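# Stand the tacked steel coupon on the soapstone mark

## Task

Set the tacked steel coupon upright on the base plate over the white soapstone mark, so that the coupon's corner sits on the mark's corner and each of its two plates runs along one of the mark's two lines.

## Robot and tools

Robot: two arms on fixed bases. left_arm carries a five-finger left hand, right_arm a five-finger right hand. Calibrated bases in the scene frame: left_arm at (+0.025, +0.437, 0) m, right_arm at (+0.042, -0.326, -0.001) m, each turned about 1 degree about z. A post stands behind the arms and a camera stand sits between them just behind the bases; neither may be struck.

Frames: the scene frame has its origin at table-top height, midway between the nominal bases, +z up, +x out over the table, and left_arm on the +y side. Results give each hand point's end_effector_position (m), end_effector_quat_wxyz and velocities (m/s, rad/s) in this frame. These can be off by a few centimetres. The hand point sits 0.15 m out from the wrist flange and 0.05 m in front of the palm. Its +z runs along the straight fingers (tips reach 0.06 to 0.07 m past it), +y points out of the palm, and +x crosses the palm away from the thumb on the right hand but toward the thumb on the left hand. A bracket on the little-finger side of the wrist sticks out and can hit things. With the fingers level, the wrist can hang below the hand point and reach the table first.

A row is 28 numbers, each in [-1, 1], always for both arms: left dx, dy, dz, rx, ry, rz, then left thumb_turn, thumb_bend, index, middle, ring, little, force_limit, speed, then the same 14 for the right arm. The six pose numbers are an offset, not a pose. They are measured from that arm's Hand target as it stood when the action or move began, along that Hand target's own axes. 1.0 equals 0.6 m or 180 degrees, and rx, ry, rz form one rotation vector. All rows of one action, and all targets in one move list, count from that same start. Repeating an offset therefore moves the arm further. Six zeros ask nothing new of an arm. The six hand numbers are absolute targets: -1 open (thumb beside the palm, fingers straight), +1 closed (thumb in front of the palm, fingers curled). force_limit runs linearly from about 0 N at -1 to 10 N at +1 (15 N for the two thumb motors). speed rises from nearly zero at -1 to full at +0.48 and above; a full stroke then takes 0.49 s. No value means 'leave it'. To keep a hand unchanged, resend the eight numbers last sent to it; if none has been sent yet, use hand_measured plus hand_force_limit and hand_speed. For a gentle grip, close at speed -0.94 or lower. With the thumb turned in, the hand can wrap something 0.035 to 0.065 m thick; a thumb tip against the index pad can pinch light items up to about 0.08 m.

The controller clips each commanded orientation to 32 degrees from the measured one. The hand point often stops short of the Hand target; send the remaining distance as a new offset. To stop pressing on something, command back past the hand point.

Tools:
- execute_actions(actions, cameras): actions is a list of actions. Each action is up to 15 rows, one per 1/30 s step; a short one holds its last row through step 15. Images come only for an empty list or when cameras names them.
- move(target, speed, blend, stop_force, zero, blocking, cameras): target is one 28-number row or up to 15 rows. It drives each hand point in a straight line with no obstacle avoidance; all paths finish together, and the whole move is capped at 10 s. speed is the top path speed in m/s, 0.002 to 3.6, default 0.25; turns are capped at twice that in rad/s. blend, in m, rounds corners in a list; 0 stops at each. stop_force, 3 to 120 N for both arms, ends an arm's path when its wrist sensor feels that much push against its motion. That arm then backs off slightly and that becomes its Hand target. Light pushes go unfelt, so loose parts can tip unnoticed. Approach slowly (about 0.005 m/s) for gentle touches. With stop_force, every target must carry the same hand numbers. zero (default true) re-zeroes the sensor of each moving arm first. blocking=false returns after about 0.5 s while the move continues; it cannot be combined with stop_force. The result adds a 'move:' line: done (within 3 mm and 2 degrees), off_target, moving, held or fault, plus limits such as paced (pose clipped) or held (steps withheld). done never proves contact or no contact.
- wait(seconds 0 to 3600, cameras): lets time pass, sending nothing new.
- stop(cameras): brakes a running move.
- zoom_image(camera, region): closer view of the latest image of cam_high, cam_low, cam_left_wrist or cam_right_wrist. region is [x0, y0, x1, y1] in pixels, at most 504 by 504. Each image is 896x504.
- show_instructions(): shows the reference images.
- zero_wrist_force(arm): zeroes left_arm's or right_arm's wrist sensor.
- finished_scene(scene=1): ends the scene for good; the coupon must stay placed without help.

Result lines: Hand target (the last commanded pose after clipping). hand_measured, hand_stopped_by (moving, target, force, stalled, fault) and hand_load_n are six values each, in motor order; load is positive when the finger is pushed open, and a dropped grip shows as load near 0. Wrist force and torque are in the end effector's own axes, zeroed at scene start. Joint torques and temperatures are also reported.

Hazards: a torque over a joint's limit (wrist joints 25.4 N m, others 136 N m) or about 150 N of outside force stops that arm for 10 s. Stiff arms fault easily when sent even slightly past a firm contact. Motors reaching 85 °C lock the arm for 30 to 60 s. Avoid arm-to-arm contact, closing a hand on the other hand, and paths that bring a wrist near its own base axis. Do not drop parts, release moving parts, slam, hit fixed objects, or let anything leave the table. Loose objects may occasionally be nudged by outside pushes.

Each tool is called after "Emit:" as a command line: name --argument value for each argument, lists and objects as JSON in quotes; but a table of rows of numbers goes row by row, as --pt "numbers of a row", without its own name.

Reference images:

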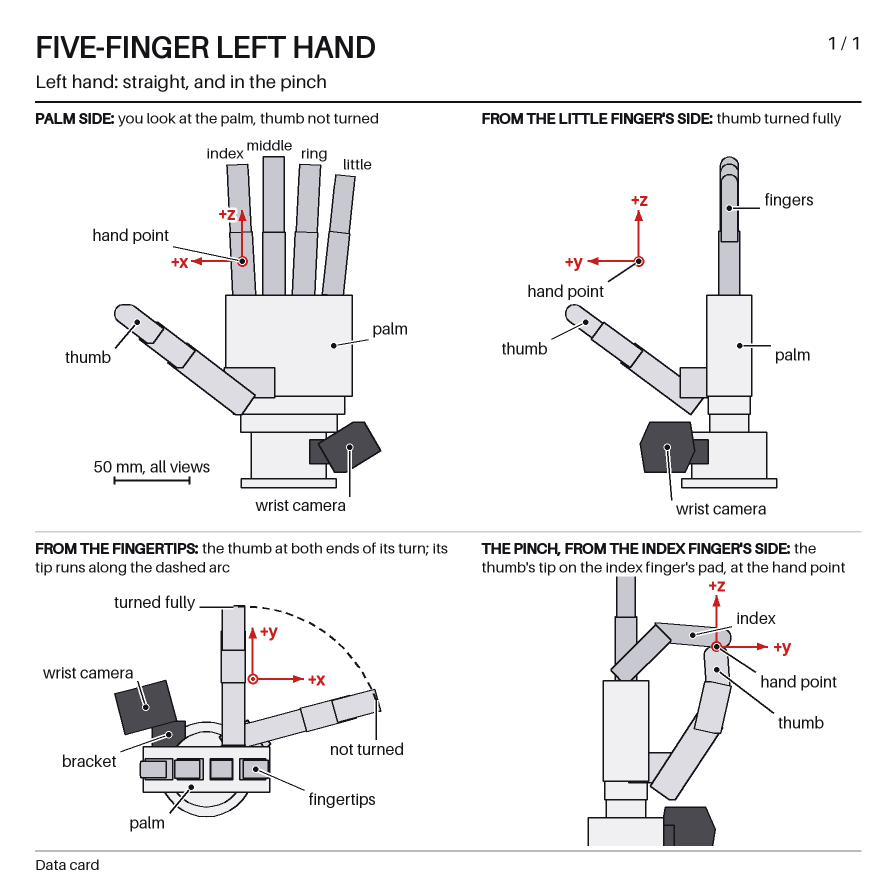

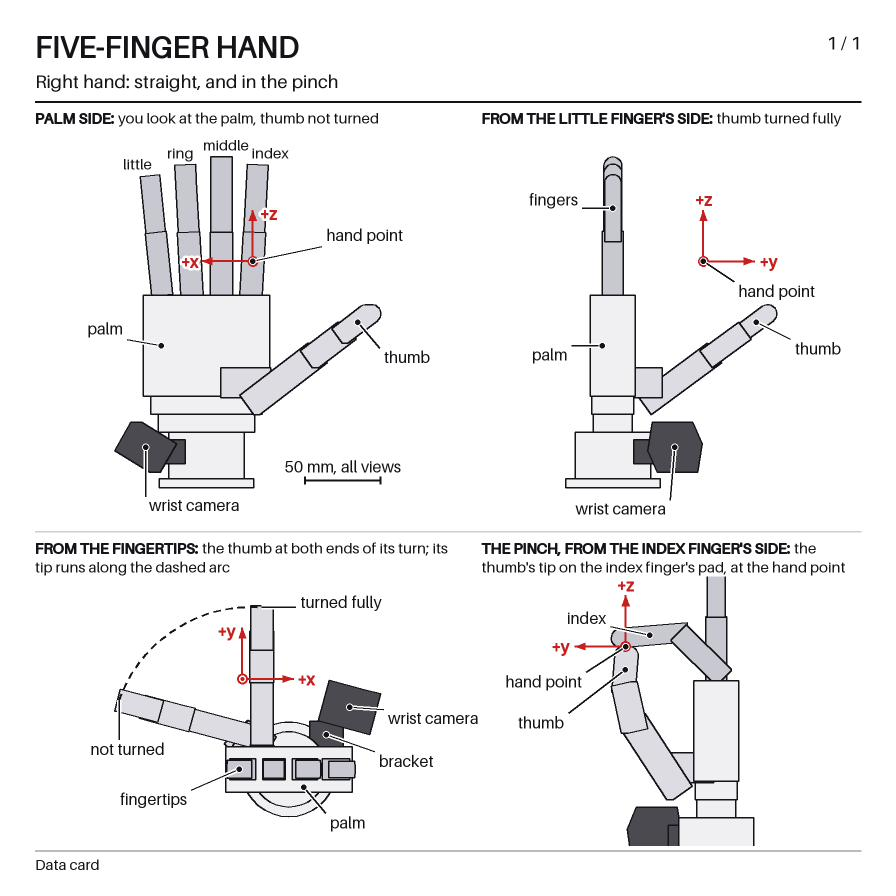

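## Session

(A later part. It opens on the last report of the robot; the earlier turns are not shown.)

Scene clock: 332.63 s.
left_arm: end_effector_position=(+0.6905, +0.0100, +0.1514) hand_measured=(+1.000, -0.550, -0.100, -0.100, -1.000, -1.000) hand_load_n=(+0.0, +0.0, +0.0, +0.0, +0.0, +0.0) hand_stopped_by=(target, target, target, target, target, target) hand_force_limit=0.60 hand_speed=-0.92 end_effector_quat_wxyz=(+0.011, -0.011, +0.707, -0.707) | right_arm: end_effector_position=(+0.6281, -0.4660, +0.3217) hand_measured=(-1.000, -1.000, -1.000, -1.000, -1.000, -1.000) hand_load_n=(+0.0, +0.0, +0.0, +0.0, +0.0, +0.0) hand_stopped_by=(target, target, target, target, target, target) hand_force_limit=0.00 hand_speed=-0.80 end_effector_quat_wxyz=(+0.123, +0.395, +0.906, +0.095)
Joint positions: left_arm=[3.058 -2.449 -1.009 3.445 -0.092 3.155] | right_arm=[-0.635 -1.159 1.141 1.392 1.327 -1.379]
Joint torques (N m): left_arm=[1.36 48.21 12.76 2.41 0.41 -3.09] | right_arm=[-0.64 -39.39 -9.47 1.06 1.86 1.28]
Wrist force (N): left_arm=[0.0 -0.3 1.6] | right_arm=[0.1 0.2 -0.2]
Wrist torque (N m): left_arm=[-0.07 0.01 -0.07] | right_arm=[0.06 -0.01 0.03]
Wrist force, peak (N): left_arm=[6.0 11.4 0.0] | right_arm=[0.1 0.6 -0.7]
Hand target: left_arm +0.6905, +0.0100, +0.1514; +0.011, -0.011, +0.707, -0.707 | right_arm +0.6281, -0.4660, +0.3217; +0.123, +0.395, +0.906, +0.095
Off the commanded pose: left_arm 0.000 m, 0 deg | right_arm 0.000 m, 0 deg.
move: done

Emit:
move --target '[-0.1531,0,0.0123,0,0.022,0,1,-0.55,-0.1,-0.1,-1,-1,0.6,-0.92,0,0,0,0,0,0,-1,-1,-1,-1,-1,-1,0,-0.8]' --speed 0.06 --stop_force 5 --cameras '["cam_high","cam_low","cam_left_wrist"]'

Emit:
zoom_image --camera "cam_high" --region '[410, 220, 540, 370]'

Scene clock: 336.60 s.
left_arm: end_effector_position=(+0.7826, +0.0055, +0.1514) hand_measured=(+1.000, -0.550, -0.100, -0.100, -1.000, -1.000) hand_load_n=(+0.0, +0.0, +0.0, +0.0, +0.0, +0.0) hand_stopped_by=(target, target, target, target, target, target) hand_force_limit=0.60 hand_speed=-0.92 end_effector_quat_wxyz=(-0.014, +0.014, +0.705, -0.709) | right_arm: end_effector_position=(+0.6281, -0.4660, +0.3217) hand_measured=(-1.000, -1.000, -1.000, -1.000, -1.000, -1.000) hand_load_n=(+0.0, +0.0, +0.0, +0.0, +0.0, +0.0) hand_stopped_by=(target, target, target, target, target, target) hand_force_limit=0.00 hand_speed=-0.80 end_effector_quat_wxyz=(+0.123, +0.395, +0.906, +0.095)
Joint positions: left_arm=[3.059 -2.751 -0.435 3.422 -0.022 2.905] | right_arm=[-0.635 -1.159 1.141 1.392 1.327 -1.379]
Joint torques (N m): left_arm=[-10 53.94 29.07 -1.71 -0.85 2.83] | right_arm=[-1.03 -40.26 -9.69 1.13 1.82 1.37]
Wrist force (N): left_arm=[0.2 -0.2 1.6] | right_arm=[-0.1 0.4 -0.3]
Wrist torque (N m): left_arm=[-0.05 0.00 -0.14] | right_arm=[0.09 0.02 0.02]
Wrist force, peak (N): left_arm=[0.0 -0.2 2.0] | right_arm=[0.1 0.5 -0.7]
Hand target: left_arm +0.7826, +0.0055, +0.1514; -0.013, +0.014, +0.707, -0.707 | right_arm +0.6281, -0.4660, +0.3217; +0.123, +0.395, +0.906, +0.095
Off the commanded pose: left_arm 0.000 m, 0 deg | right_arm 0.000 m, 0 deg.
move: done

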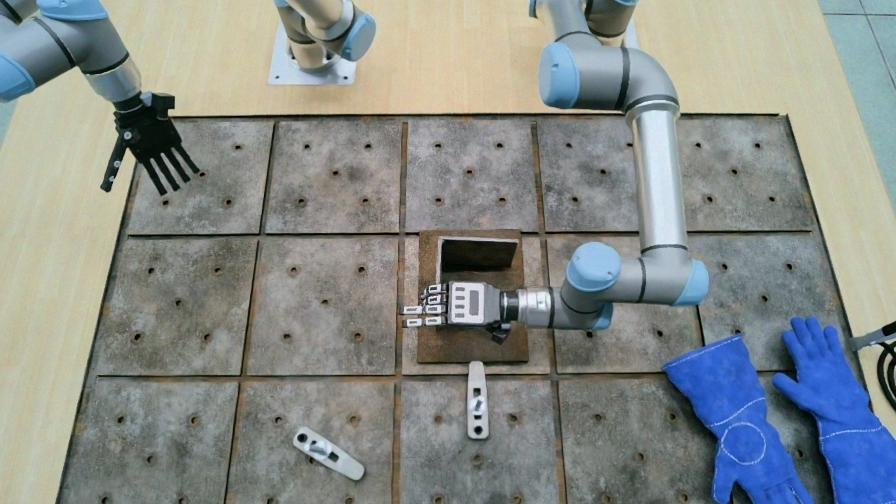

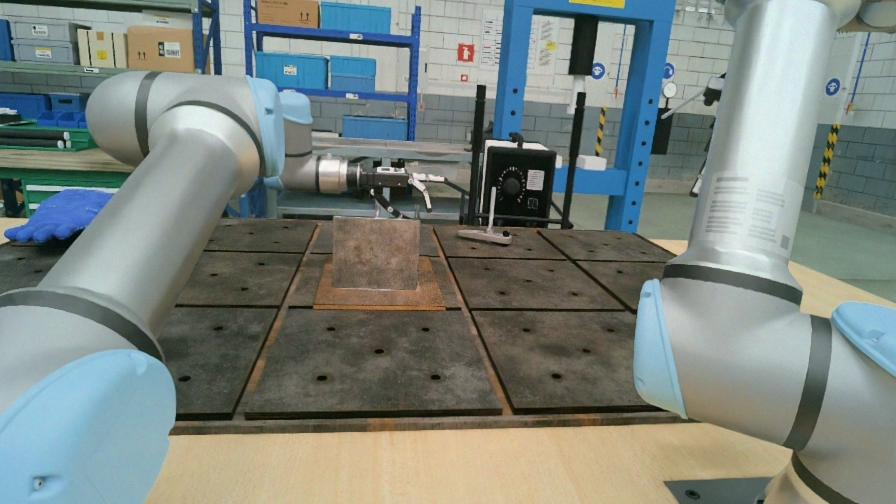

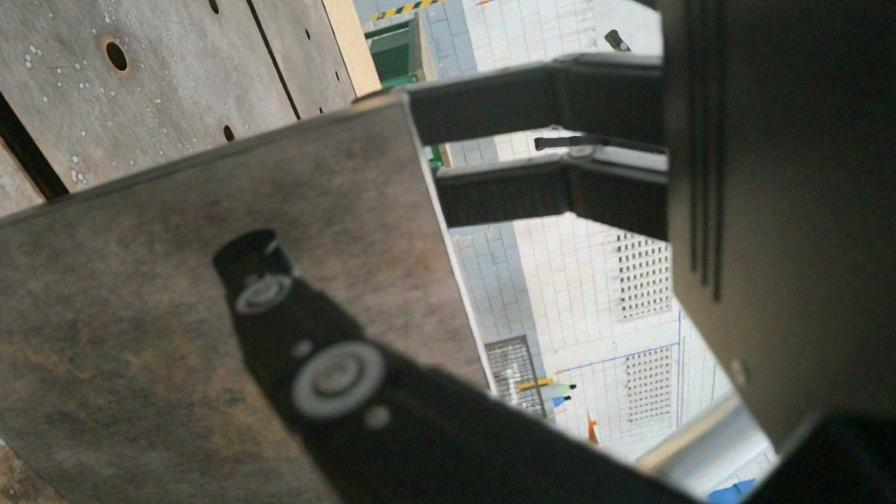

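Scaled by 3.360 from the camera's image (finer frame: 1280x720).

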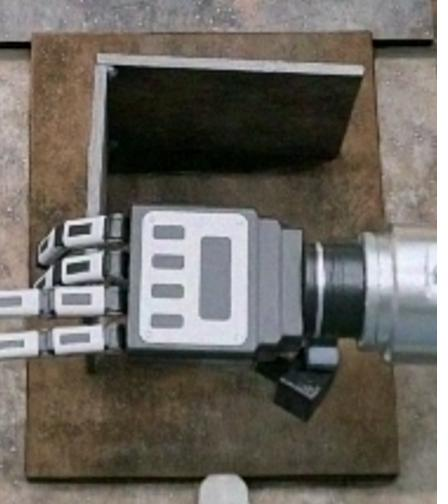

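Emit:
move --target '[0.01,0,0,0,0,0,1,-0.55,-0.1,-0.1,-1,-1,0.6,-0.92,0,0,0,0,0,0,-1,-1,-1,-1,-1,-1,0,-0.8]' --speed 0.05

Emit:
move --target '[0,0,0,0,0,0,1,0.4,0.6,0.6,-1,-1,0.6,-0.92,0,0,0,0,0,0,-1,-1,-1,-1,-1,-1,0,-0.8]' --cameras '["cam_high"]'

Scene clock: 338.87 s.
left_arm: end_effector_position=(+0.7766, +0.0057, +0.1514) hand_measured=(+1.000, -0.550, -0.100, -0.100, -1.000, -1.000) hand_load_n=(+0.0, +0.0, +0.0, +0.0, +0.0, +0.0) hand_stopped_by=(target, target, target, target, target, target) hand_force_limit=0.60 hand_speed=-0.92 end_effector_quat_wxyz=(-0.014, +0.014, +0.705, -0.708) | right_arm: end_effector_position=(+0.6281, -0.4660, +0.3217) hand_measured=(-1.000, -1.000, -1.000, -1.000, -1.000, -1.000) hand_load_n=(+0.0, +0.0, +0.0, +0.0, +0.0, +0.0) hand_stopped_by=(target, target, target, target, target, target) hand_force_limit=0.00 hand_speed=-0.80 end_effector_quat_wxyz=(+0.123, +0.395, +0.906, +0.095)
Joint positions: left_arm=[3.058 -2.74 -0.454 3.389 -0.022 2.947] | right_arm=[-0.635 -1.159 1.141 1.392 1.327 -1.379]
Joint torques (N m): left_arm=[-7.86 53.79 28.72 -1.88 -1.85 2.78] | right_arm=[-1.81 -39.56 -9.68 1.11 1.92 1.36]
Wrist force (N): left_arm=[0.1 -0.3 1.7] | right_arm=[-0.1 0.3 -0.4]
Wrist torque (N m): left_arm=[-0.08 0.02 -0.13] | right_arm=[0.08 0.02 0.02]
Wrist force, peak (N): left_arm=[-0.2 -0.5 2.1] | right_arm=[-0.1 0.6 -0.7]
Hand target: left_arm +0.7766, +0.0057, +0.1514; -0.013, +0.014, +0.707, -0.707 | right_arm +0.6281, -0.4660, +0.3217; +0.123, +0.395, +0.906, +0.095
Off the commanded pose: left_arm 0.000 m, 0 deg | right_arm 0.000 m, 0 deg.
move: done

Scene clock: 341.83 s.
left_arm: end_effector_position=(+0.7766, +0.0058, +0.1514) hand_measured=(+1.000, -0.240, +0.210, +0.188, -1.000, -1.000) hand_load_n=(+0.0, +11.5, +8.5, +3.5, +0.0, +0.0) hand_stopped_by=(target, force, force, force, target, target) hand_force_limit=0.60 hand_speed=-0.92 end_effector_quat_wxyz=(-0.014, +0.014, +0.705, -0.708) | right_arm: end_effector_position=(+0.6281, -0.4660, +0.3217) hand_measured=(-1.000, -1.000, -1.000, -1.000, -1.000, -1.000) hand_load_n=(+0.0, +0.0, +0.0, +0.0, +0.0, +0.0) hand_stopped_by=(target, target, target, target, target, target) hand_force_limit=0.00 hand_speed=-0.80 end_effector_quat_wxyz=(+0.123, +0.395, +0.906, +0.095)
Joint positions: left_arm=[3.059 -2.74 -0.454 3.388 -0.022 2.947] | right_arm=[-0.635 -1.159 1.141 1.392 1.327 -1.379]
Joint torques (N m): left_arm=[9.2 54.34 26.8 -2.02 1.41 2.63] | right_arm=[-1.47 -39.46 -8.53 1.03 1.88 1.3]
Wrist force (N): left_arm=[-0.5 1.5 4.2] | right_arm=[-0.1 0.5 -0.3]
Wrist torque (N m): left_arm=[0.10 -0.10 -0.20] | right_arm=[0.10 0.03 0.02]
Wrist force, peak (N): left_arm=[-2.4 -3.5 16.1] | right_arm=[0.0 0.6 -0.7]
Hand target: left_arm +0.7766, +0.0057, +0.1514; -0.014, +0.014, +0.705, -0.708 | right_arm +0.6281, -0.4660, +0.3217; +0.123, +0.395, +0.906, +0.095
Off the commanded pose: left_arm 0.000 m, 0 deg | right_arm 0.000 m, 0 deg.
move: done

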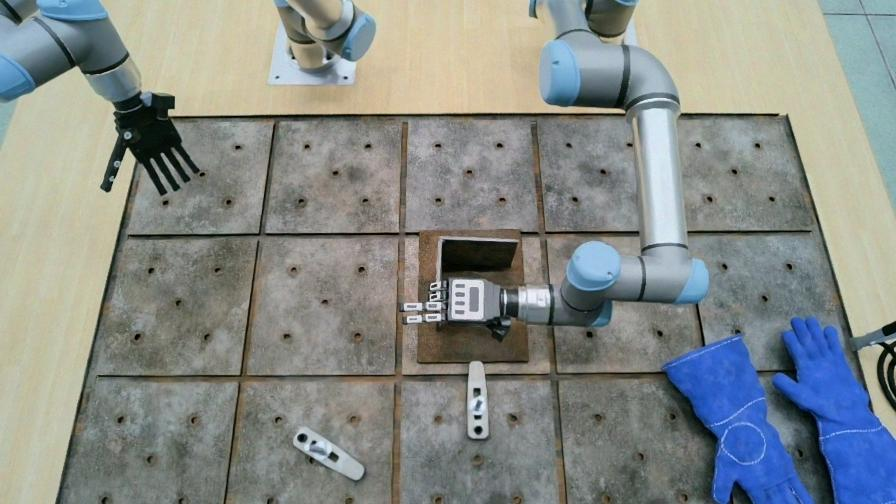

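Emit:
move --target '[0.0006,-0.0004,-0.0142,0,-0.021,0,1,0.4,0.6,0.6,-1,-1,0.6,-0.92,0,0,0,0,0,0,-1,-1,-1,-1,-1,-1,0,-0.8]' --speed 0.012 --cameras '["cam_high","cam_low"]'

Emit:
zoom_image --camera "cam_low" --region '[330, 275, 380, 305]'

Emit:
zoom_image --camera "cam_low" --region '[380, 275, 430, 305]'

Emit:
zoom_image --camera "cam_high" --region '[410, 220, 540, 370]'

Emit:
zoom_image --camera "cam_high" --region '[425, 300, 455, 345]'

Scene clock: 345.77 s.
left_arm: end_effector_position=(+0.7765, +0.0143, +0.1516) hand_measured=(+1.000, -0.240, +0.210, +0.188, -1.000, -1.000) hand_load_n=(+0.0, +7.5, +8.5, +7.0, +0.0, +0.0) hand_stopped_by=(target, force, force, force, target, target) hand_force_limit=0.60 hand_speed=-0.92 end_effector_quat_wxyz=(+0.009, -0.010, +0.705, -0.709) | right_arm: end_effector_position=(+0.6281, -0.4660, +0.3217) hand_measured=(-1.000, -1.000, -1.000, -1.000, -1.000, -1.000) hand_load_n=(+0.0, +0.0, +0.0, +0.0, +0.0, +0.0) hand_stopped_by=(target, target, target, target, target, target) hand_force_limit=0.00 hand_speed=-0.80 end_effector_quat_wxyz=(+0.123, +0.395, +0.906, +0.095)
Joint positions: left_arm=[3.071 -2.711 -0.506 3.278 -0.075 3.081] | right_arm=[-0.635 -1.159 1.141 1.392 1.327 -1.379]
Joint torques (N m): left_arm=[12.05 60.26 29.23 -2.72 -0.68 2.55] | right_arm=[-1.81 -39.94 -9.75 1.11 1.89 1.37]
Wrist force (N): left_arm=[-2.9 5.5 7.2] | right_arm=[0.0 0.4 -0.4]
Wrist torque (N m): left_arm=[0.29 0.06 -0.30] | right_arm=[0.08 0.01 0.03]
Wrist force, peak (N): left_arm=[-5.6 -1.3 12.3] | right_arm=[0.0 0.5 -0.7]
Hand target: left_arm +0.7765, +0.0143, +0.1516; +0.009, -0.010, +0.706, -0.709 | right_arm +0.6281, -0.4660, +0.3217; +0.123, +0.395, +0.906, +0.095
Off the commanded pose: left_arm 0.000 m, 0 deg | right_arm 0.000 m, 0 deg.
move: done

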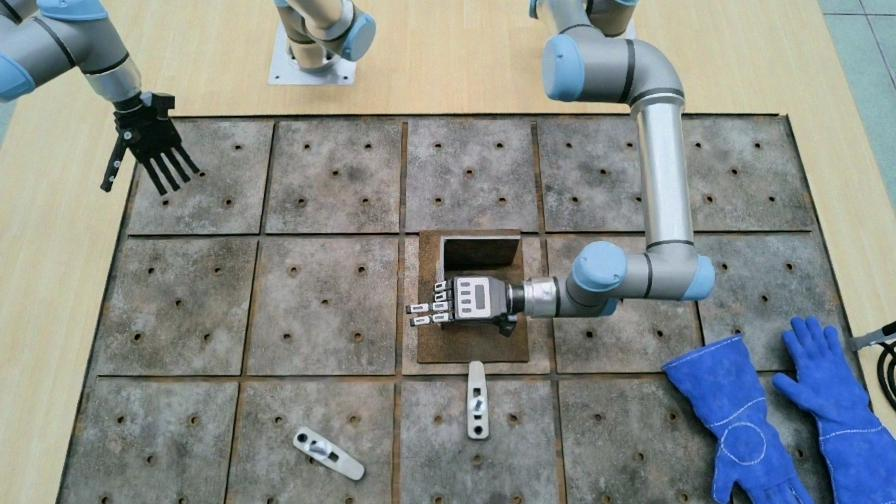

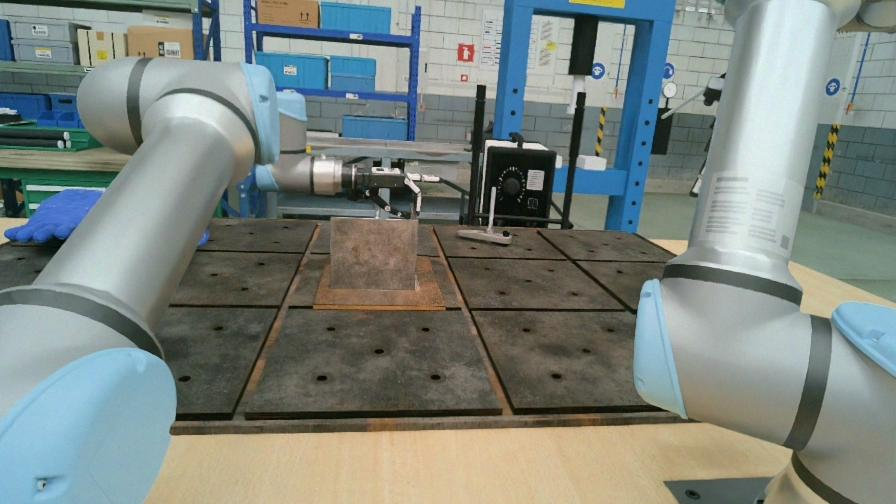

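Scaled by 10.080 from the camera's image (finer frame: 1280x720).

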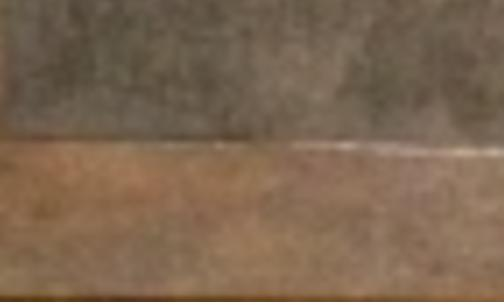

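Scaled by 10.080 from the camera's image (finer frame: 1280x720).

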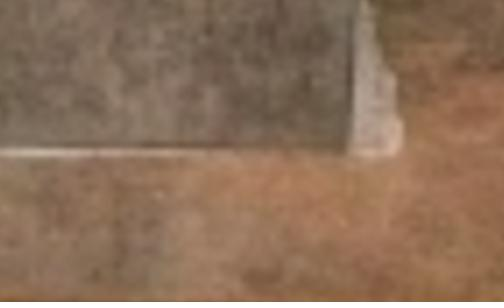

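Scaled by 3.360 from the camera's image (finer frame: 1280x720).

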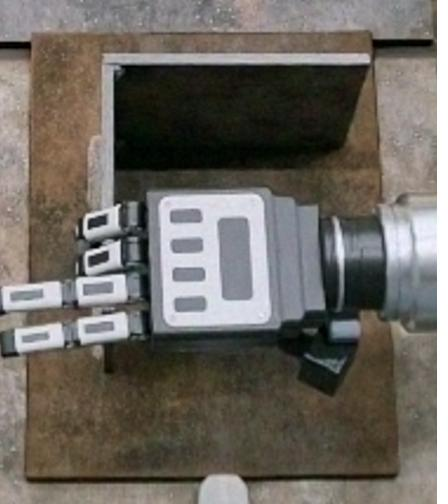

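Scaled by 11.200 from the camera's image (finer frame: 1280x720).

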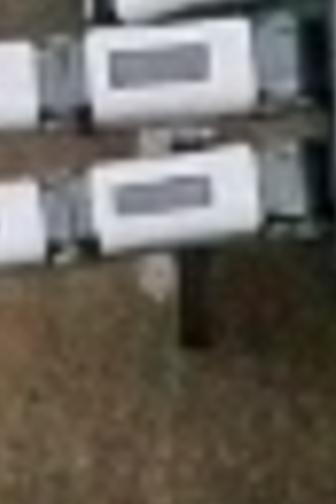

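Emit:
move --target '[0,0.0003,0,0,0,0,1,-0.55,-0.1,-0.1,-1,-1,0.6,-0.92,0,0,0,0,0,0,-1,-1,-1,-1,-1,-1,0,-0.8]'

Emit:
move --target '[0.1275,0,-0.0034,0,0.007,0,1,-0.55,-0.1,-0.1,-1,-1,0.6,-0.92,0,0,0,0,0,0,-1,-1,-1,-1,-1,-1,0,-0.8]' --speed 0.06 --stop_force 5 --cameras '["cam_high","cam_low","cam_left_wrist"]'

Emit:
zoom_image --camera "cam_high" --region '[410, 220, 540, 370]'

Scene clock: 351.43 s.
left_arm: end_effector_position=(+0.7765, +0.0143, +0.1514) hand_measured=(+1.000, -0.550, -0.100, -0.100, -1.000, -1.000) hand_load_n=(+0.0, +0.0, +0.0, +0.0, +0.0, +0.0) hand_stopped_by=(target, target, target, target, target, target) hand_force_limit=0.60 hand_speed=-0.92 end_effector_quat_wxyz=(+0.009, -0.010, +0.706, -0.709) | right_arm: end_effector_position=(+0.6281, -0.4660, +0.3217) hand_measured=(-1.000, -1.000, -1.000, -1.000, -1.000, -1.000) hand_load_n=(+0.0, -0.5, +0.0, +0.0, +0.0, +0.0) hand_stopped_by=(target, target, target, target, target, target) hand_force_limit=0.00 hand_speed=-0.80 end_effector_quat_wxyz=(+0.123, +0.395, +0.906, +0.095)
Joint positions: left_arm=[3.071 -2.713 -0.502 3.272 -0.076 3.085] | right_arm=[-0.635 -1.159 1.141 1.392 1.327 -1.379]
Joint torques (N m): left_arm=[-10.22 52.82 28.03 -2.2 -0.9 2.83] | right_arm=[-1.61 -39.61 -9.51 1.16 1.93 1.35]
Wrist force (N): left_arm=[0.7 0.3 1.6] | right_arm=[0.1 0.3 -0.3]
Wrist torque (N m): left_arm=[0.06 -0.13 -0.13] | right_arm=[0.06 0.00 0.03]
Wrist force, peak (N): left_arm=[-1.6 9.0 5.8] | right_arm=[-0.3 0.6 -0.7]
Hand target: left_arm +0.7765, +0.0143, +0.1514; +0.009, -0.010, +0.706, -0.709 | right_arm +0.6281, -0.4660, +0.3217; +0.123, +0.395, +0.906, +0.095
Off the commanded pose: left_arm 0.000 m, 0 deg | right_arm 0.000 m, 0 deg.
move: done

Scene clock: 355.53 s.
left_arm: end_effector_position=(+0.7000, +0.0142, +0.1514) hand_measured=(+1.000, -0.550, -0.100, -0.100, -1.000, -1.000) hand_load_n=(+0.0, +0.0, +0.0, +0.0, +0.0, +0.0) hand_stopped_by=(target, target, target, target, target, target) hand_force_limit=0.60 hand_speed=-0.92 end_effector_quat_wxyz=(+0.002, -0.002, +0.706, -0.709) | right_arm: end_effector_position=(+0.6281, -0.4660, +0.3217) hand_measured=(-1.000, -1.000, -1.000, -1.000, -1.000, -1.000) hand_load_n=(+0.0, +0.0, +0.0, +0.0, +0.0, +0.0) hand_stopped_by=(target, target, target, target, target, target) hand_force_limit=0.00 hand_speed=-0.80 end_effector_quat_wxyz=(+0.123, +0.395, +0.906, +0.095)
Joint positions: left_arm=[3.065 -2.468 -0.977 3.514 -0.059 3.074] | right_arm=[-0.635 -1.159 1.141 1.392 1.327 -1.379]
Joint torques (N m): left_arm=[10.03 59.82 9.9 2.76 0.06 -3.16] | right_arm=[-1.73 -39.52 -9.68 1.04 2.07 1.33]
Wrist force (N): left_arm=[0.7 0.2 1.6] | right_arm=[-0.1 0.3 -0.4]
Wrist torque (N m): left_arm=[0.06 -0.13 -0.05] | right_arm=[0.07 0.03 0.02]
Wrist force, peak (N): left_arm=[0.9 0.6 2.0] | right_arm=[-0.1 0.6 -0.6]
Hand target: left_arm +0.7000, +0.0142, +0.1514; +0.002, -0.002, +0.706, -0.709 | right_arm +0.6281, -0.4660, +0.3217; +0.123, +0.395, +0.906, +0.095
Off the commanded pose: left_arm 0.000 m, 0 deg | right_arm 0.000 m, 0 deg.
move: done

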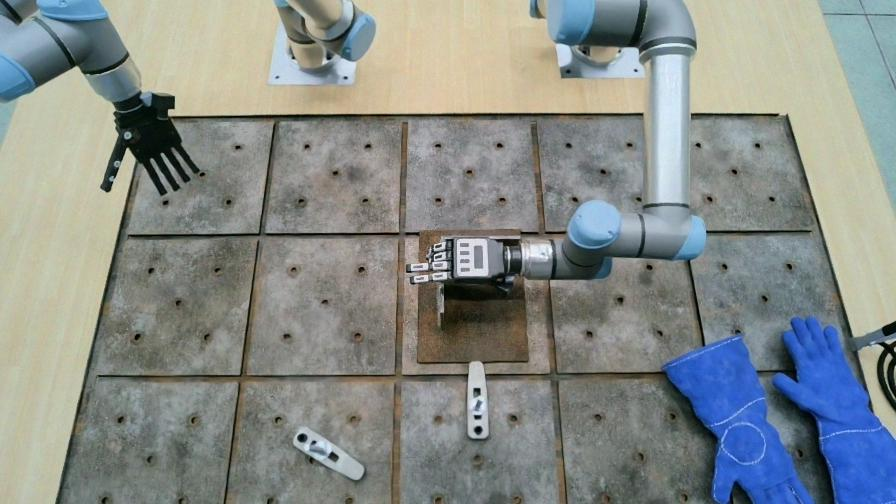

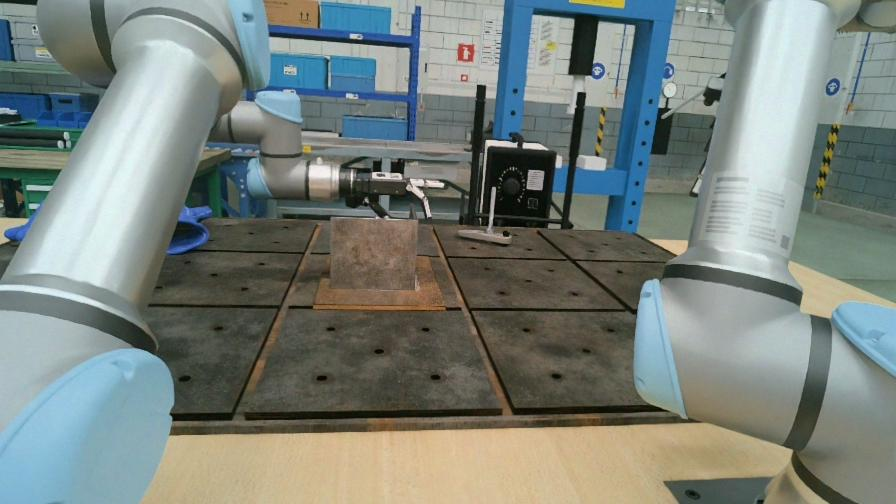

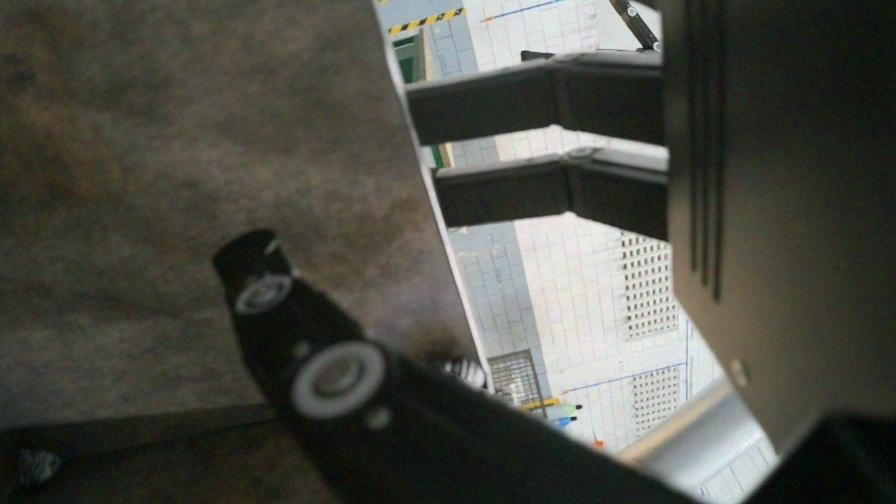

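Scaled by 3.360 from the camera's image (finer frame: 1280x720).

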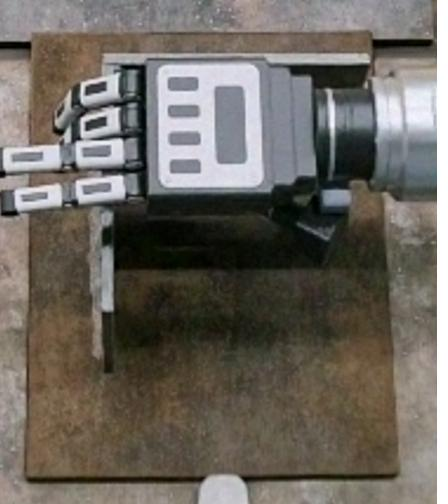

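Emit:
move --target '[0,0,0,0,0,0,1,0.4,0.6,0.6,-1,-1,0.6,-0.92,0,0,0,0,0,0,-1,-1,-1,-1,-1,-1,0,-0.8]'

Emit:
move --target '[0,-0.0006,0,0,0,0,1,0.4,0.6,0.6,-1,-1,0.6,-0.92,0,0,0,0,0,0,-1,-1,-1,-1,-1,-1,0,-0.8]' --cameras '["cam_high","cam_low"]' --speed 0.02

Emit:
zoom_image --camera "cam_low" --region '[380, 275, 430, 305]'

Emit:
zoom_image --camera "cam_high" --region '[425, 300, 455, 345]'

Scene clock: 359.43 s.
left_arm: end_effector_position=(+0.7000, +0.0142, +0.1514) hand_measured=(+1.000, -0.256, +0.218, +0.204, -1.000, -1.000) hand_load_n=(+0.5, +11.5, +9.0, +8.0, -0.5, +0.0) hand_stopped_by=(target, force, force, force, target, target) hand_force_limit=0.60 hand_speed=-0.92 end_effector_quat_wxyz=(+0.002, -0.002, +0.706, -0.709) | right_arm: end_effector_position=(+0.6281, -0.4660, +0.3217) hand_measured=(-1.000, -1.000, -1.000, -1.000, -1.000, -1.000) hand_load_n=(+0.0, -0.5, +0.0, +0.0, +0.5, +0.0) hand_stopped_by=(target, target, target, target, target, target) hand_force_limit=0.00 hand_speed=-0.80 end_effector_quat_wxyz=(+0.123, +0.395, +0.906, +0.095)
Joint positions: left_arm=[3.065 -2.468 -0.977 3.514 -0.059 3.073] | right_arm=[-0.635 -1.159 1.141 1.392 1.327 -1.379]
Joint torques (N m): left_arm=[10.09 51.81 11.76 1.2 0.47 -3.11] | right_arm=[-1.62 -40.4 -9.5 1 2.03 1.26]
Wrist force (N): left_arm=[0.9 5.6 9.1] | right_arm=[0.0 0.5 -0.6]
Wrist torque (N m): left_arm=[0.24 -0.08 -0.14] | right_arm=[0.12 0.03 0.03]
Wrist force, peak (N): left_arm=[-2.4 -2.9 18.4] | right_arm=[0.0 0.4 -0.8]
Hand target: left_arm +0.7000, +0.0142, +0.1514; +0.002, -0.002, +0.706, -0.709 | right_arm +0.6281, -0.4660, +0.3217; +0.123, +0.395, +0.906, +0.095
Off the commanded pose: left_arm 0.000 m, 0 deg | right_arm 0.000 m, 0 deg.
move: done

Scene clock: 359.93 s.
left_arm: end_effector_position=(+0.7000, +0.0142, +0.1517) hand_measured=(+1.000, -0.256, +0.218, +0.204, -1.000, -1.000) hand_load_n=(+0.5, +11.5, +9.0, +7.5, +0.0, +0.0) hand_stopped_by=(target, force, force, force, target, target) hand_force_limit=0.60 hand_speed=-0.92 end_effector_quat_wxyz=(+0.002, -0.002, +0.706, -0.709) | right_arm: end_effector_position=(+0.6281, -0.4660, +0.3217) hand_measured=(-1.000, -1.000, -1.000, -1.000, -1.000, -1.000) hand_load_n=(+0.0, +0.0, +0.0, +0.0, +0.5, +0.0) hand_stopped_by=(target, target, target, target, target, target) hand_force_limit=0.00 hand_speed=-0.80 end_effector_quat_wxyz=(+0.123, +0.395, +0.906, +0.095)
Joint positions: left_arm=[3.065 -2.468 -0.977 3.513 -0.059 3.073] | right_arm=[-0.635 -1.159 1.141 1.392 1.327 -1.379]
Joint torques (N m): left_arm=[10.44 66.88 30.26 -2.31 0.61 -3.15] | right_arm=[-1.42 -39.49 -9.8 1.01 2.11 1.39]
Wrist force (N): left_arm=[-0.9 13.9 6.9] | right_arm=[0.0 0.3 -0.1]
Wrist torque (N m): left_arm=[0.71 -0.01 -0.30] | right_arm=[0.06 0.01 0.02]
Wrist force, peak (N): left_arm=[-3.2 14.2 9.0] | right_arm=[0.0 0.6 -0.6]
Hand target: left_arm +0.7000, +0.0142, +0.1518; +0.002, -0.002, +0.706, -0.709 | right_arm +0.6281, -0.4660, +0.3217; +0.123, +0.395, +0.906, +0.095
Off the commanded pose: left_arm 0.000 m, 0 deg | right_arm 0.000 m, 0 deg.
move: done

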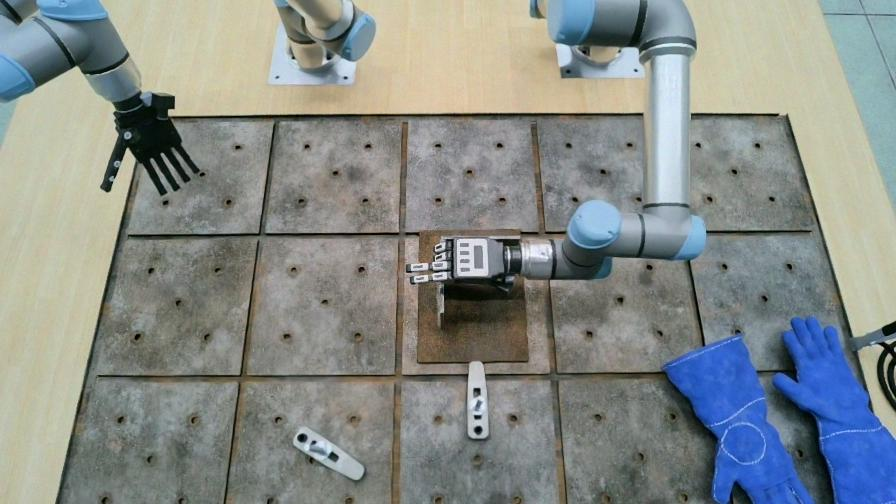

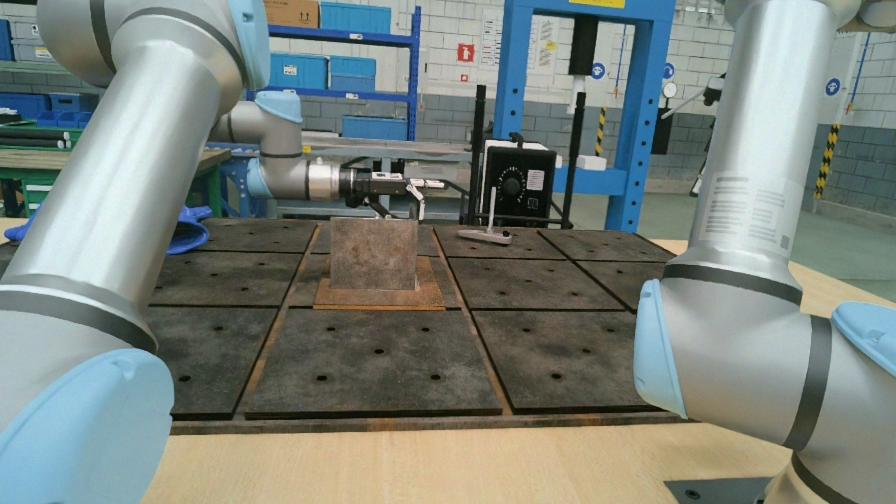

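Scaled by 10.080 from the camera's image (finer frame: 1280x720).

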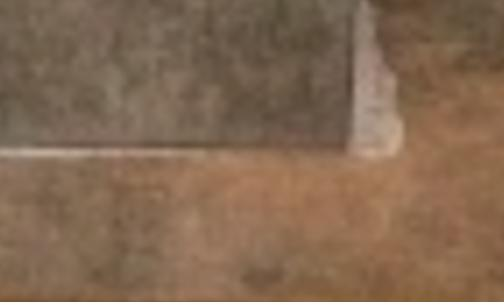

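Scaled by 11.200 from the camera's image (finer frame: 1280x720).

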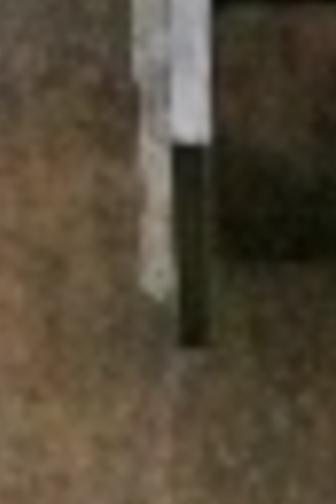

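Emit:
move --target '[-0.0024,0,0.0107,0,0,0,1,0.4,0.6,0.6,-1,-1,0.6,-0.92,0,0,0,0,0,0,-1,-1,-1,-1,-1,-1,0,-0.8]' --speed 0.012 --cameras '["cam_high","cam_low"]'

Emit:
zoom_image --camera "cam_low" --region '[330, 275, 380, 305]'

Emit:
zoom_image --camera "cam_low" --region '[380, 275, 430, 305]'

Emit:
zoom_image --camera "cam_high" --region '[425, 300, 455, 345]'

Scene clock: 361.57 s.
left_arm: end_effector_position=(+0.7015, +0.0079, +0.1518) hand_measured=(+1.000, -0.256, +0.218, +0.204, -1.000, -1.000) hand_load_n=(+0.5, +12.5, +7.5, +6.0, -0.5, +0.0) hand_stopped_by=(target, force, force, force, target, target) hand_force_limit=0.60 hand_speed=-0.92 end_effector_quat_wxyz=(+0.002, -0.002, +0.706, -0.709) | right_arm: end_effector_position=(+0.6281, -0.4660, +0.3217) hand_measured=(-1.000, -1.000, -1.000, -1.000, -1.000, -1.000) hand_load_n=(-0.5, +0.0, +0.0, +0.0, +0.0, +0.0) hand_stopped_by=(target, target, target, target, target, target) hand_force_limit=0.00 hand_speed=-0.80 end_effector_quat_wxyz=(+0.123, +0.395, +0.906, +0.095)
Joint positions: left_arm=[3.056 -2.477 -0.96 3.502 -0.068 3.077] | right_arm=[-0.635 -1.159 1.141 1.392 1.327 -1.379]
Joint torques (N m): left_arm=[-12.56 56.26 32.97 -1.9 -2.28 2.55] | right_arm=[-1.31 -39.68 -9.11 1.05 2.25 1.44]
Wrist force (N): left_arm=[2.2 17.9 -3.2] | right_arm=[0.0 0.3 -0.7]
Wrist torque (N m): left_arm=[0.81 -0.27 -0.37] | right_arm=[0.10 0.03 0.02]
Wrist force, peak (N): left_arm=[0.9 21.0 -2.1] | right_arm=[0.3 0.4 -0.7]
Hand target: left_arm +0.7015, +0.0078, +0.1518; +0.002, -0.002, +0.706, -0.709 | right_arm +0.6281, -0.4660, +0.3217; +0.123, +0.395, +0.906, +0.095
Off the commanded pose: left_arm 0.000 m, 0 deg | right_arm 0.000 m, 0 deg.
move: done

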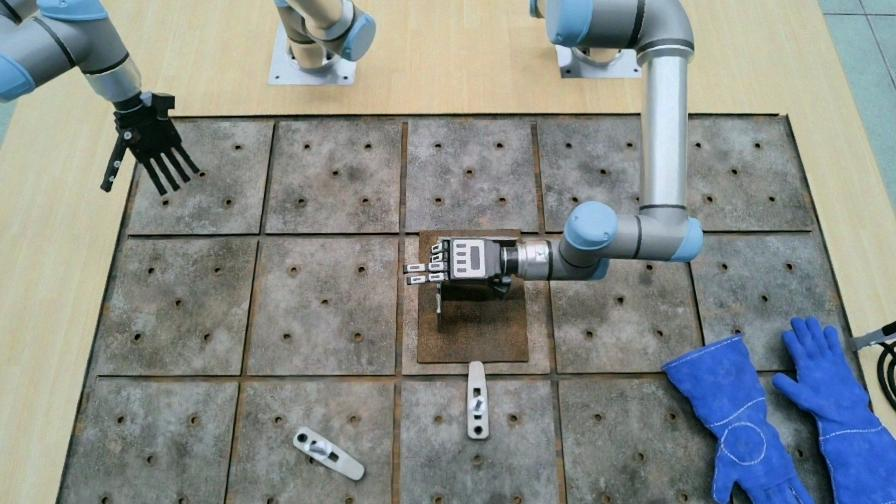

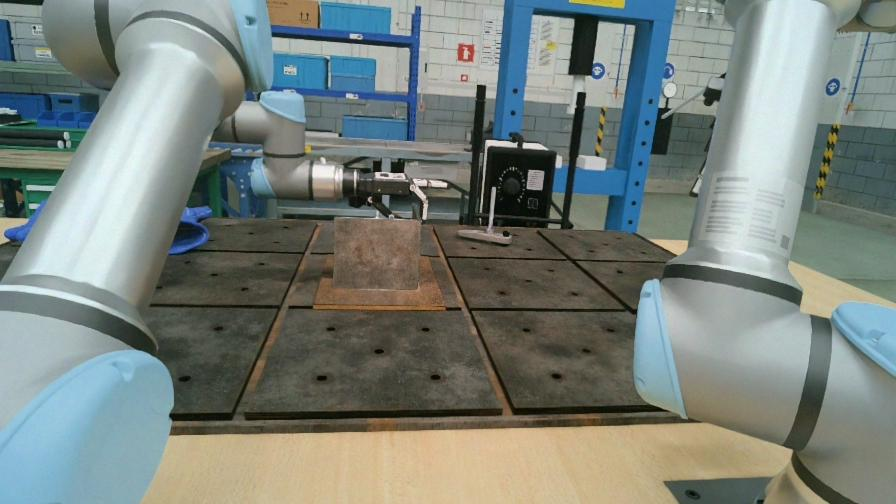

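Scaled by 10.080 from the camera's image (finer frame: 1280x720).

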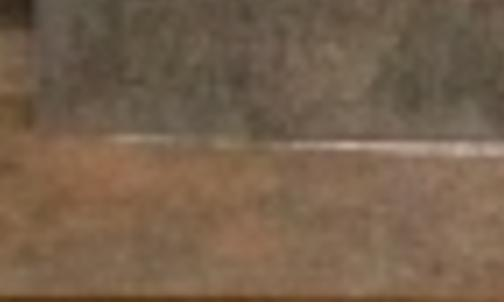

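Scaled by 10.080 from the camera's image (finer frame: 1280x720).

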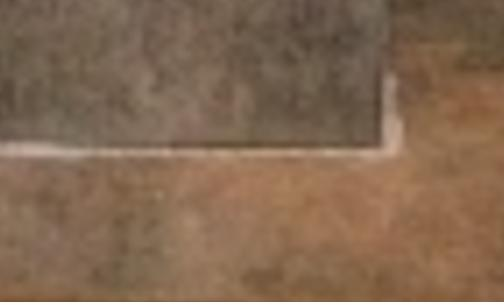

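Scaled by 11.200 from the camera's image (finer frame: 1280x720).

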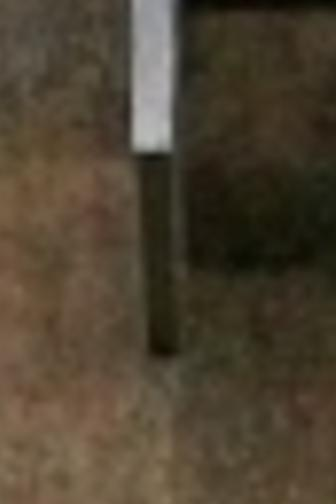

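Emit:
move --target '[0,0.0007,0,0,0,0,1,0.4,0.6,0.6,-1,-1,0.6,-0.92,0,0,0,0,0,0,-1,-1,-1,-1,-1,-1,0,-0.8]' --speed 0.01

Emit:
move --target '[0,0,0,0,0,0,1,-0.55,-0.1,-0.1,-1,-1,0.6,-0.95,0,0,0,0,0,0,-1,-1,-1,-1,-1,-1,0,-0.8]' --cameras '["cam_high","cam_low"]'

Emit:
zoom_image --camera "cam_low" --region '[380, 275, 430, 305]'

Emit:
zoom_image --camera "cam_high" --region '[425, 300, 455, 345]'

Scene clock: 363.03 s.
left_arm: end_effector_position=(+0.7015, +0.0078, +0.1515) hand_measured=(+1.000, -0.256, +0.218, +0.204, -1.000, -1.000) hand_load_n=(+0.5, +12.0, +7.5, +6.0, +0.0, +0.0) hand_stopped_by=(target, force, force, force, target, target) hand_force_limit=0.60 hand_speed=-0.92 end_effector_quat_wxyz=(+0.002, -0.002, +0.706, -0.709) end_effector_velocity=(+0.001, +0.001, +0.000) end_effector_angular_velocity=(+0.000, -0.001, +0.001) | right_arm: end_effector_position=(+0.6281, -0.4660, +0.3217) hand_measured=(-1.000, -1.000, -1.000, -1.000, -1.000, -1.000) hand_load_n=(+0.0, +0.0, +0.0, +0.0, +0.0, +0.0) hand_stopped_by=(target, target, target, target, target, target) hand_force_limit=0.00 hand_speed=-0.80 end_effector_quat_wxyz=(+0.123, +0.395, +0.906, +0.095)
Joint positions: left_arm=[3.056 -2.478 -0.958 3.498 -0.068 3.08] | right_arm=[-0.635 -1.159 1.141 1.392 1.327 -1.379]
Joint velocities: left_arm=[0.001 -0.001 0.003 -0.006 0 0.005] | right_arm=[within noise]
Joint torques (N m): left_arm=[-13.15 46.93 28.28 -1.62 -2.39 2.93] | right_arm=[-1.85 -40.2 -9.39 1.08 1.87 1.32]
Wrist force (N): left_arm=[4.7 -1.8 -5.9] | right_arm=[-0.1 0.4 -0.5]
Wrist torque (N m): left_arm=[-0.18 -0.44 -0.06] | right_arm=[0.08 0.03 0.01]
Wrist force, peak (N): left_arm=[1.9 19.0 -2.8] | right_arm=[-0.1 0.5 -0.8]
Hand target: left_arm +0.7015, +0.0078, +0.1514; +0.002, -0.002, +0.706, -0.709 | right_arm +0.6281, -0.4660, +0.3217; +0.123, +0.395, +0.906, +0.095
Off the commanded pose: left_arm 0.000 m, 0 deg | right_arm 0.000 m, 0 deg.
move: done

Scene clock: 367.33 s.
left_arm: end_effector_position=(+0.7015, +0.0078, +0.1514) hand_measured=(+1.000, -0.550, -0.100, -0.100, -1.000, -1.000) hand_load_n=(+0.0, +0.0, +0.0, +0.0, +0.0, +0.0) hand_stopped_by=(target, target, target, target, target, target) hand_force_limit=0.60 hand_speed=-0.95 end_effector_quat_wxyz=(+0.002, -0.002, +0.706, -0.709) | right_arm: end_effector_position=(+0.6281, -0.4660, +0.3217) hand_measured=(-1.000, -1.000, -1.000, -1.000, -1.000, -1.000) hand_load_n=(+0.0, +0.0, +0.0, +0.0, +0.0, +0.0) hand_stopped_by=(target, target, target, target, target, target) hand_force_limit=0.00 hand_speed=-0.80 end_effector_quat_wxyz=(+0.123, +0.395, +0.906, +0.095)
Joint positions: left_arm=[3.056 -2.479 -0.957 3.495 -0.068 3.082] | right_arm=[-0.635 -1.159 1.141 1.392 1.327 -1.379]
Joint torques (N m): left_arm=[10.06 59.28 25.8 -1.93 0.29 2.7] | right_arm=[-1.74 -39.87 -9.63 1.04 2.18 1.33]
Wrist force (N): left_arm=[0.0 0.3 1.5] | right_arm=[-0.1 0.4 -0.4]
Wrist torque (N m): left_arm=[0.07 0.00 -0.17] | right_arm=[0.09 0.03 0.02]
Wrist force, peak (N): left_arm=[2.0 -8.2 -6.1] | right_arm=[0.0 0.5 -0.8]
Hand target: left_arm +0.7015, +0.0078, +0.1514; +0.002, -0.002, +0.706, -0.709 | right_arm +0.6281, -0.4660, +0.3217; +0.123, +0.395, +0.906, +0.095
Off the commanded pose: left_arm 0.000 m, 0 deg | right_arm 0.000 m, 0 deg.
move: done

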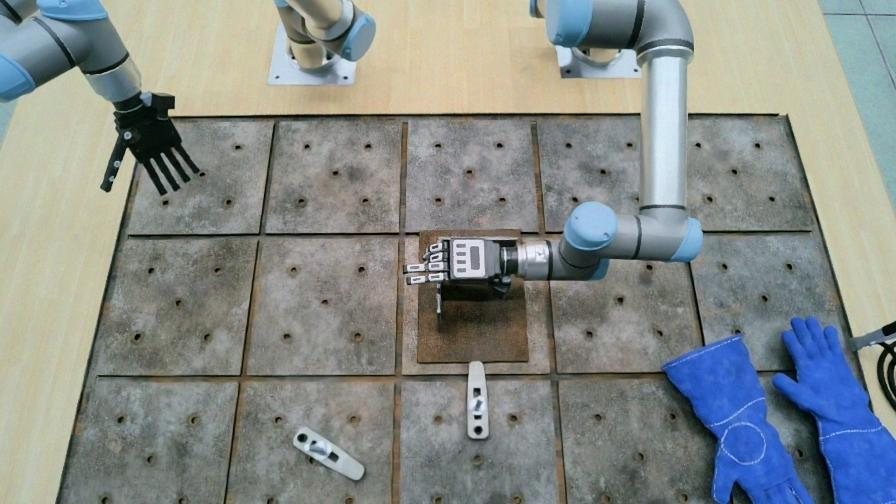

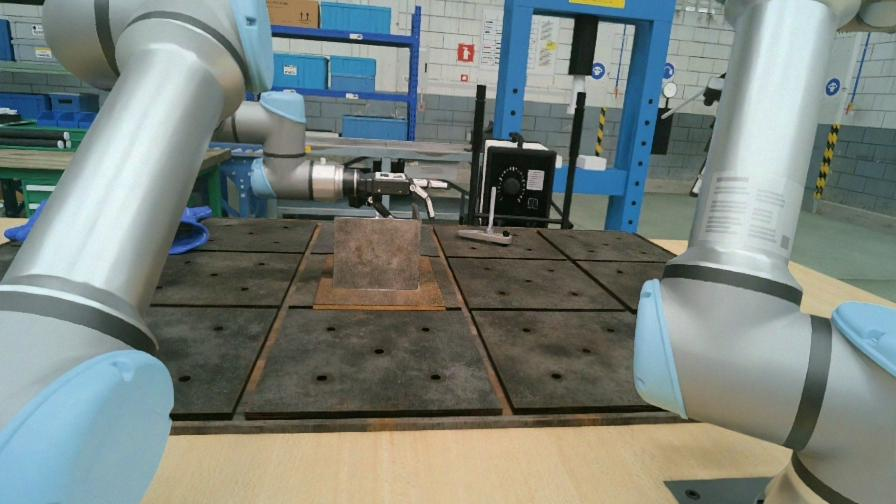

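Scaled by 10.080 from the camera's image (finer frame: 1280x720).

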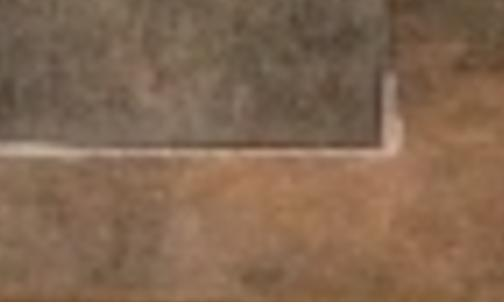

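Scaled by 11.200 from the camera's image (finer frame: 1280x720).

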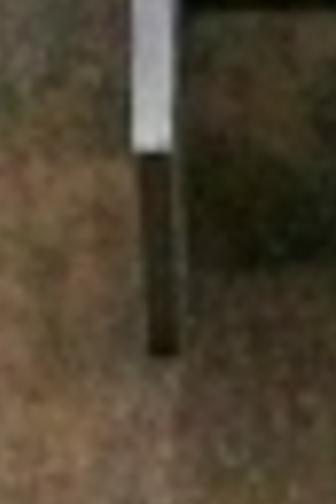

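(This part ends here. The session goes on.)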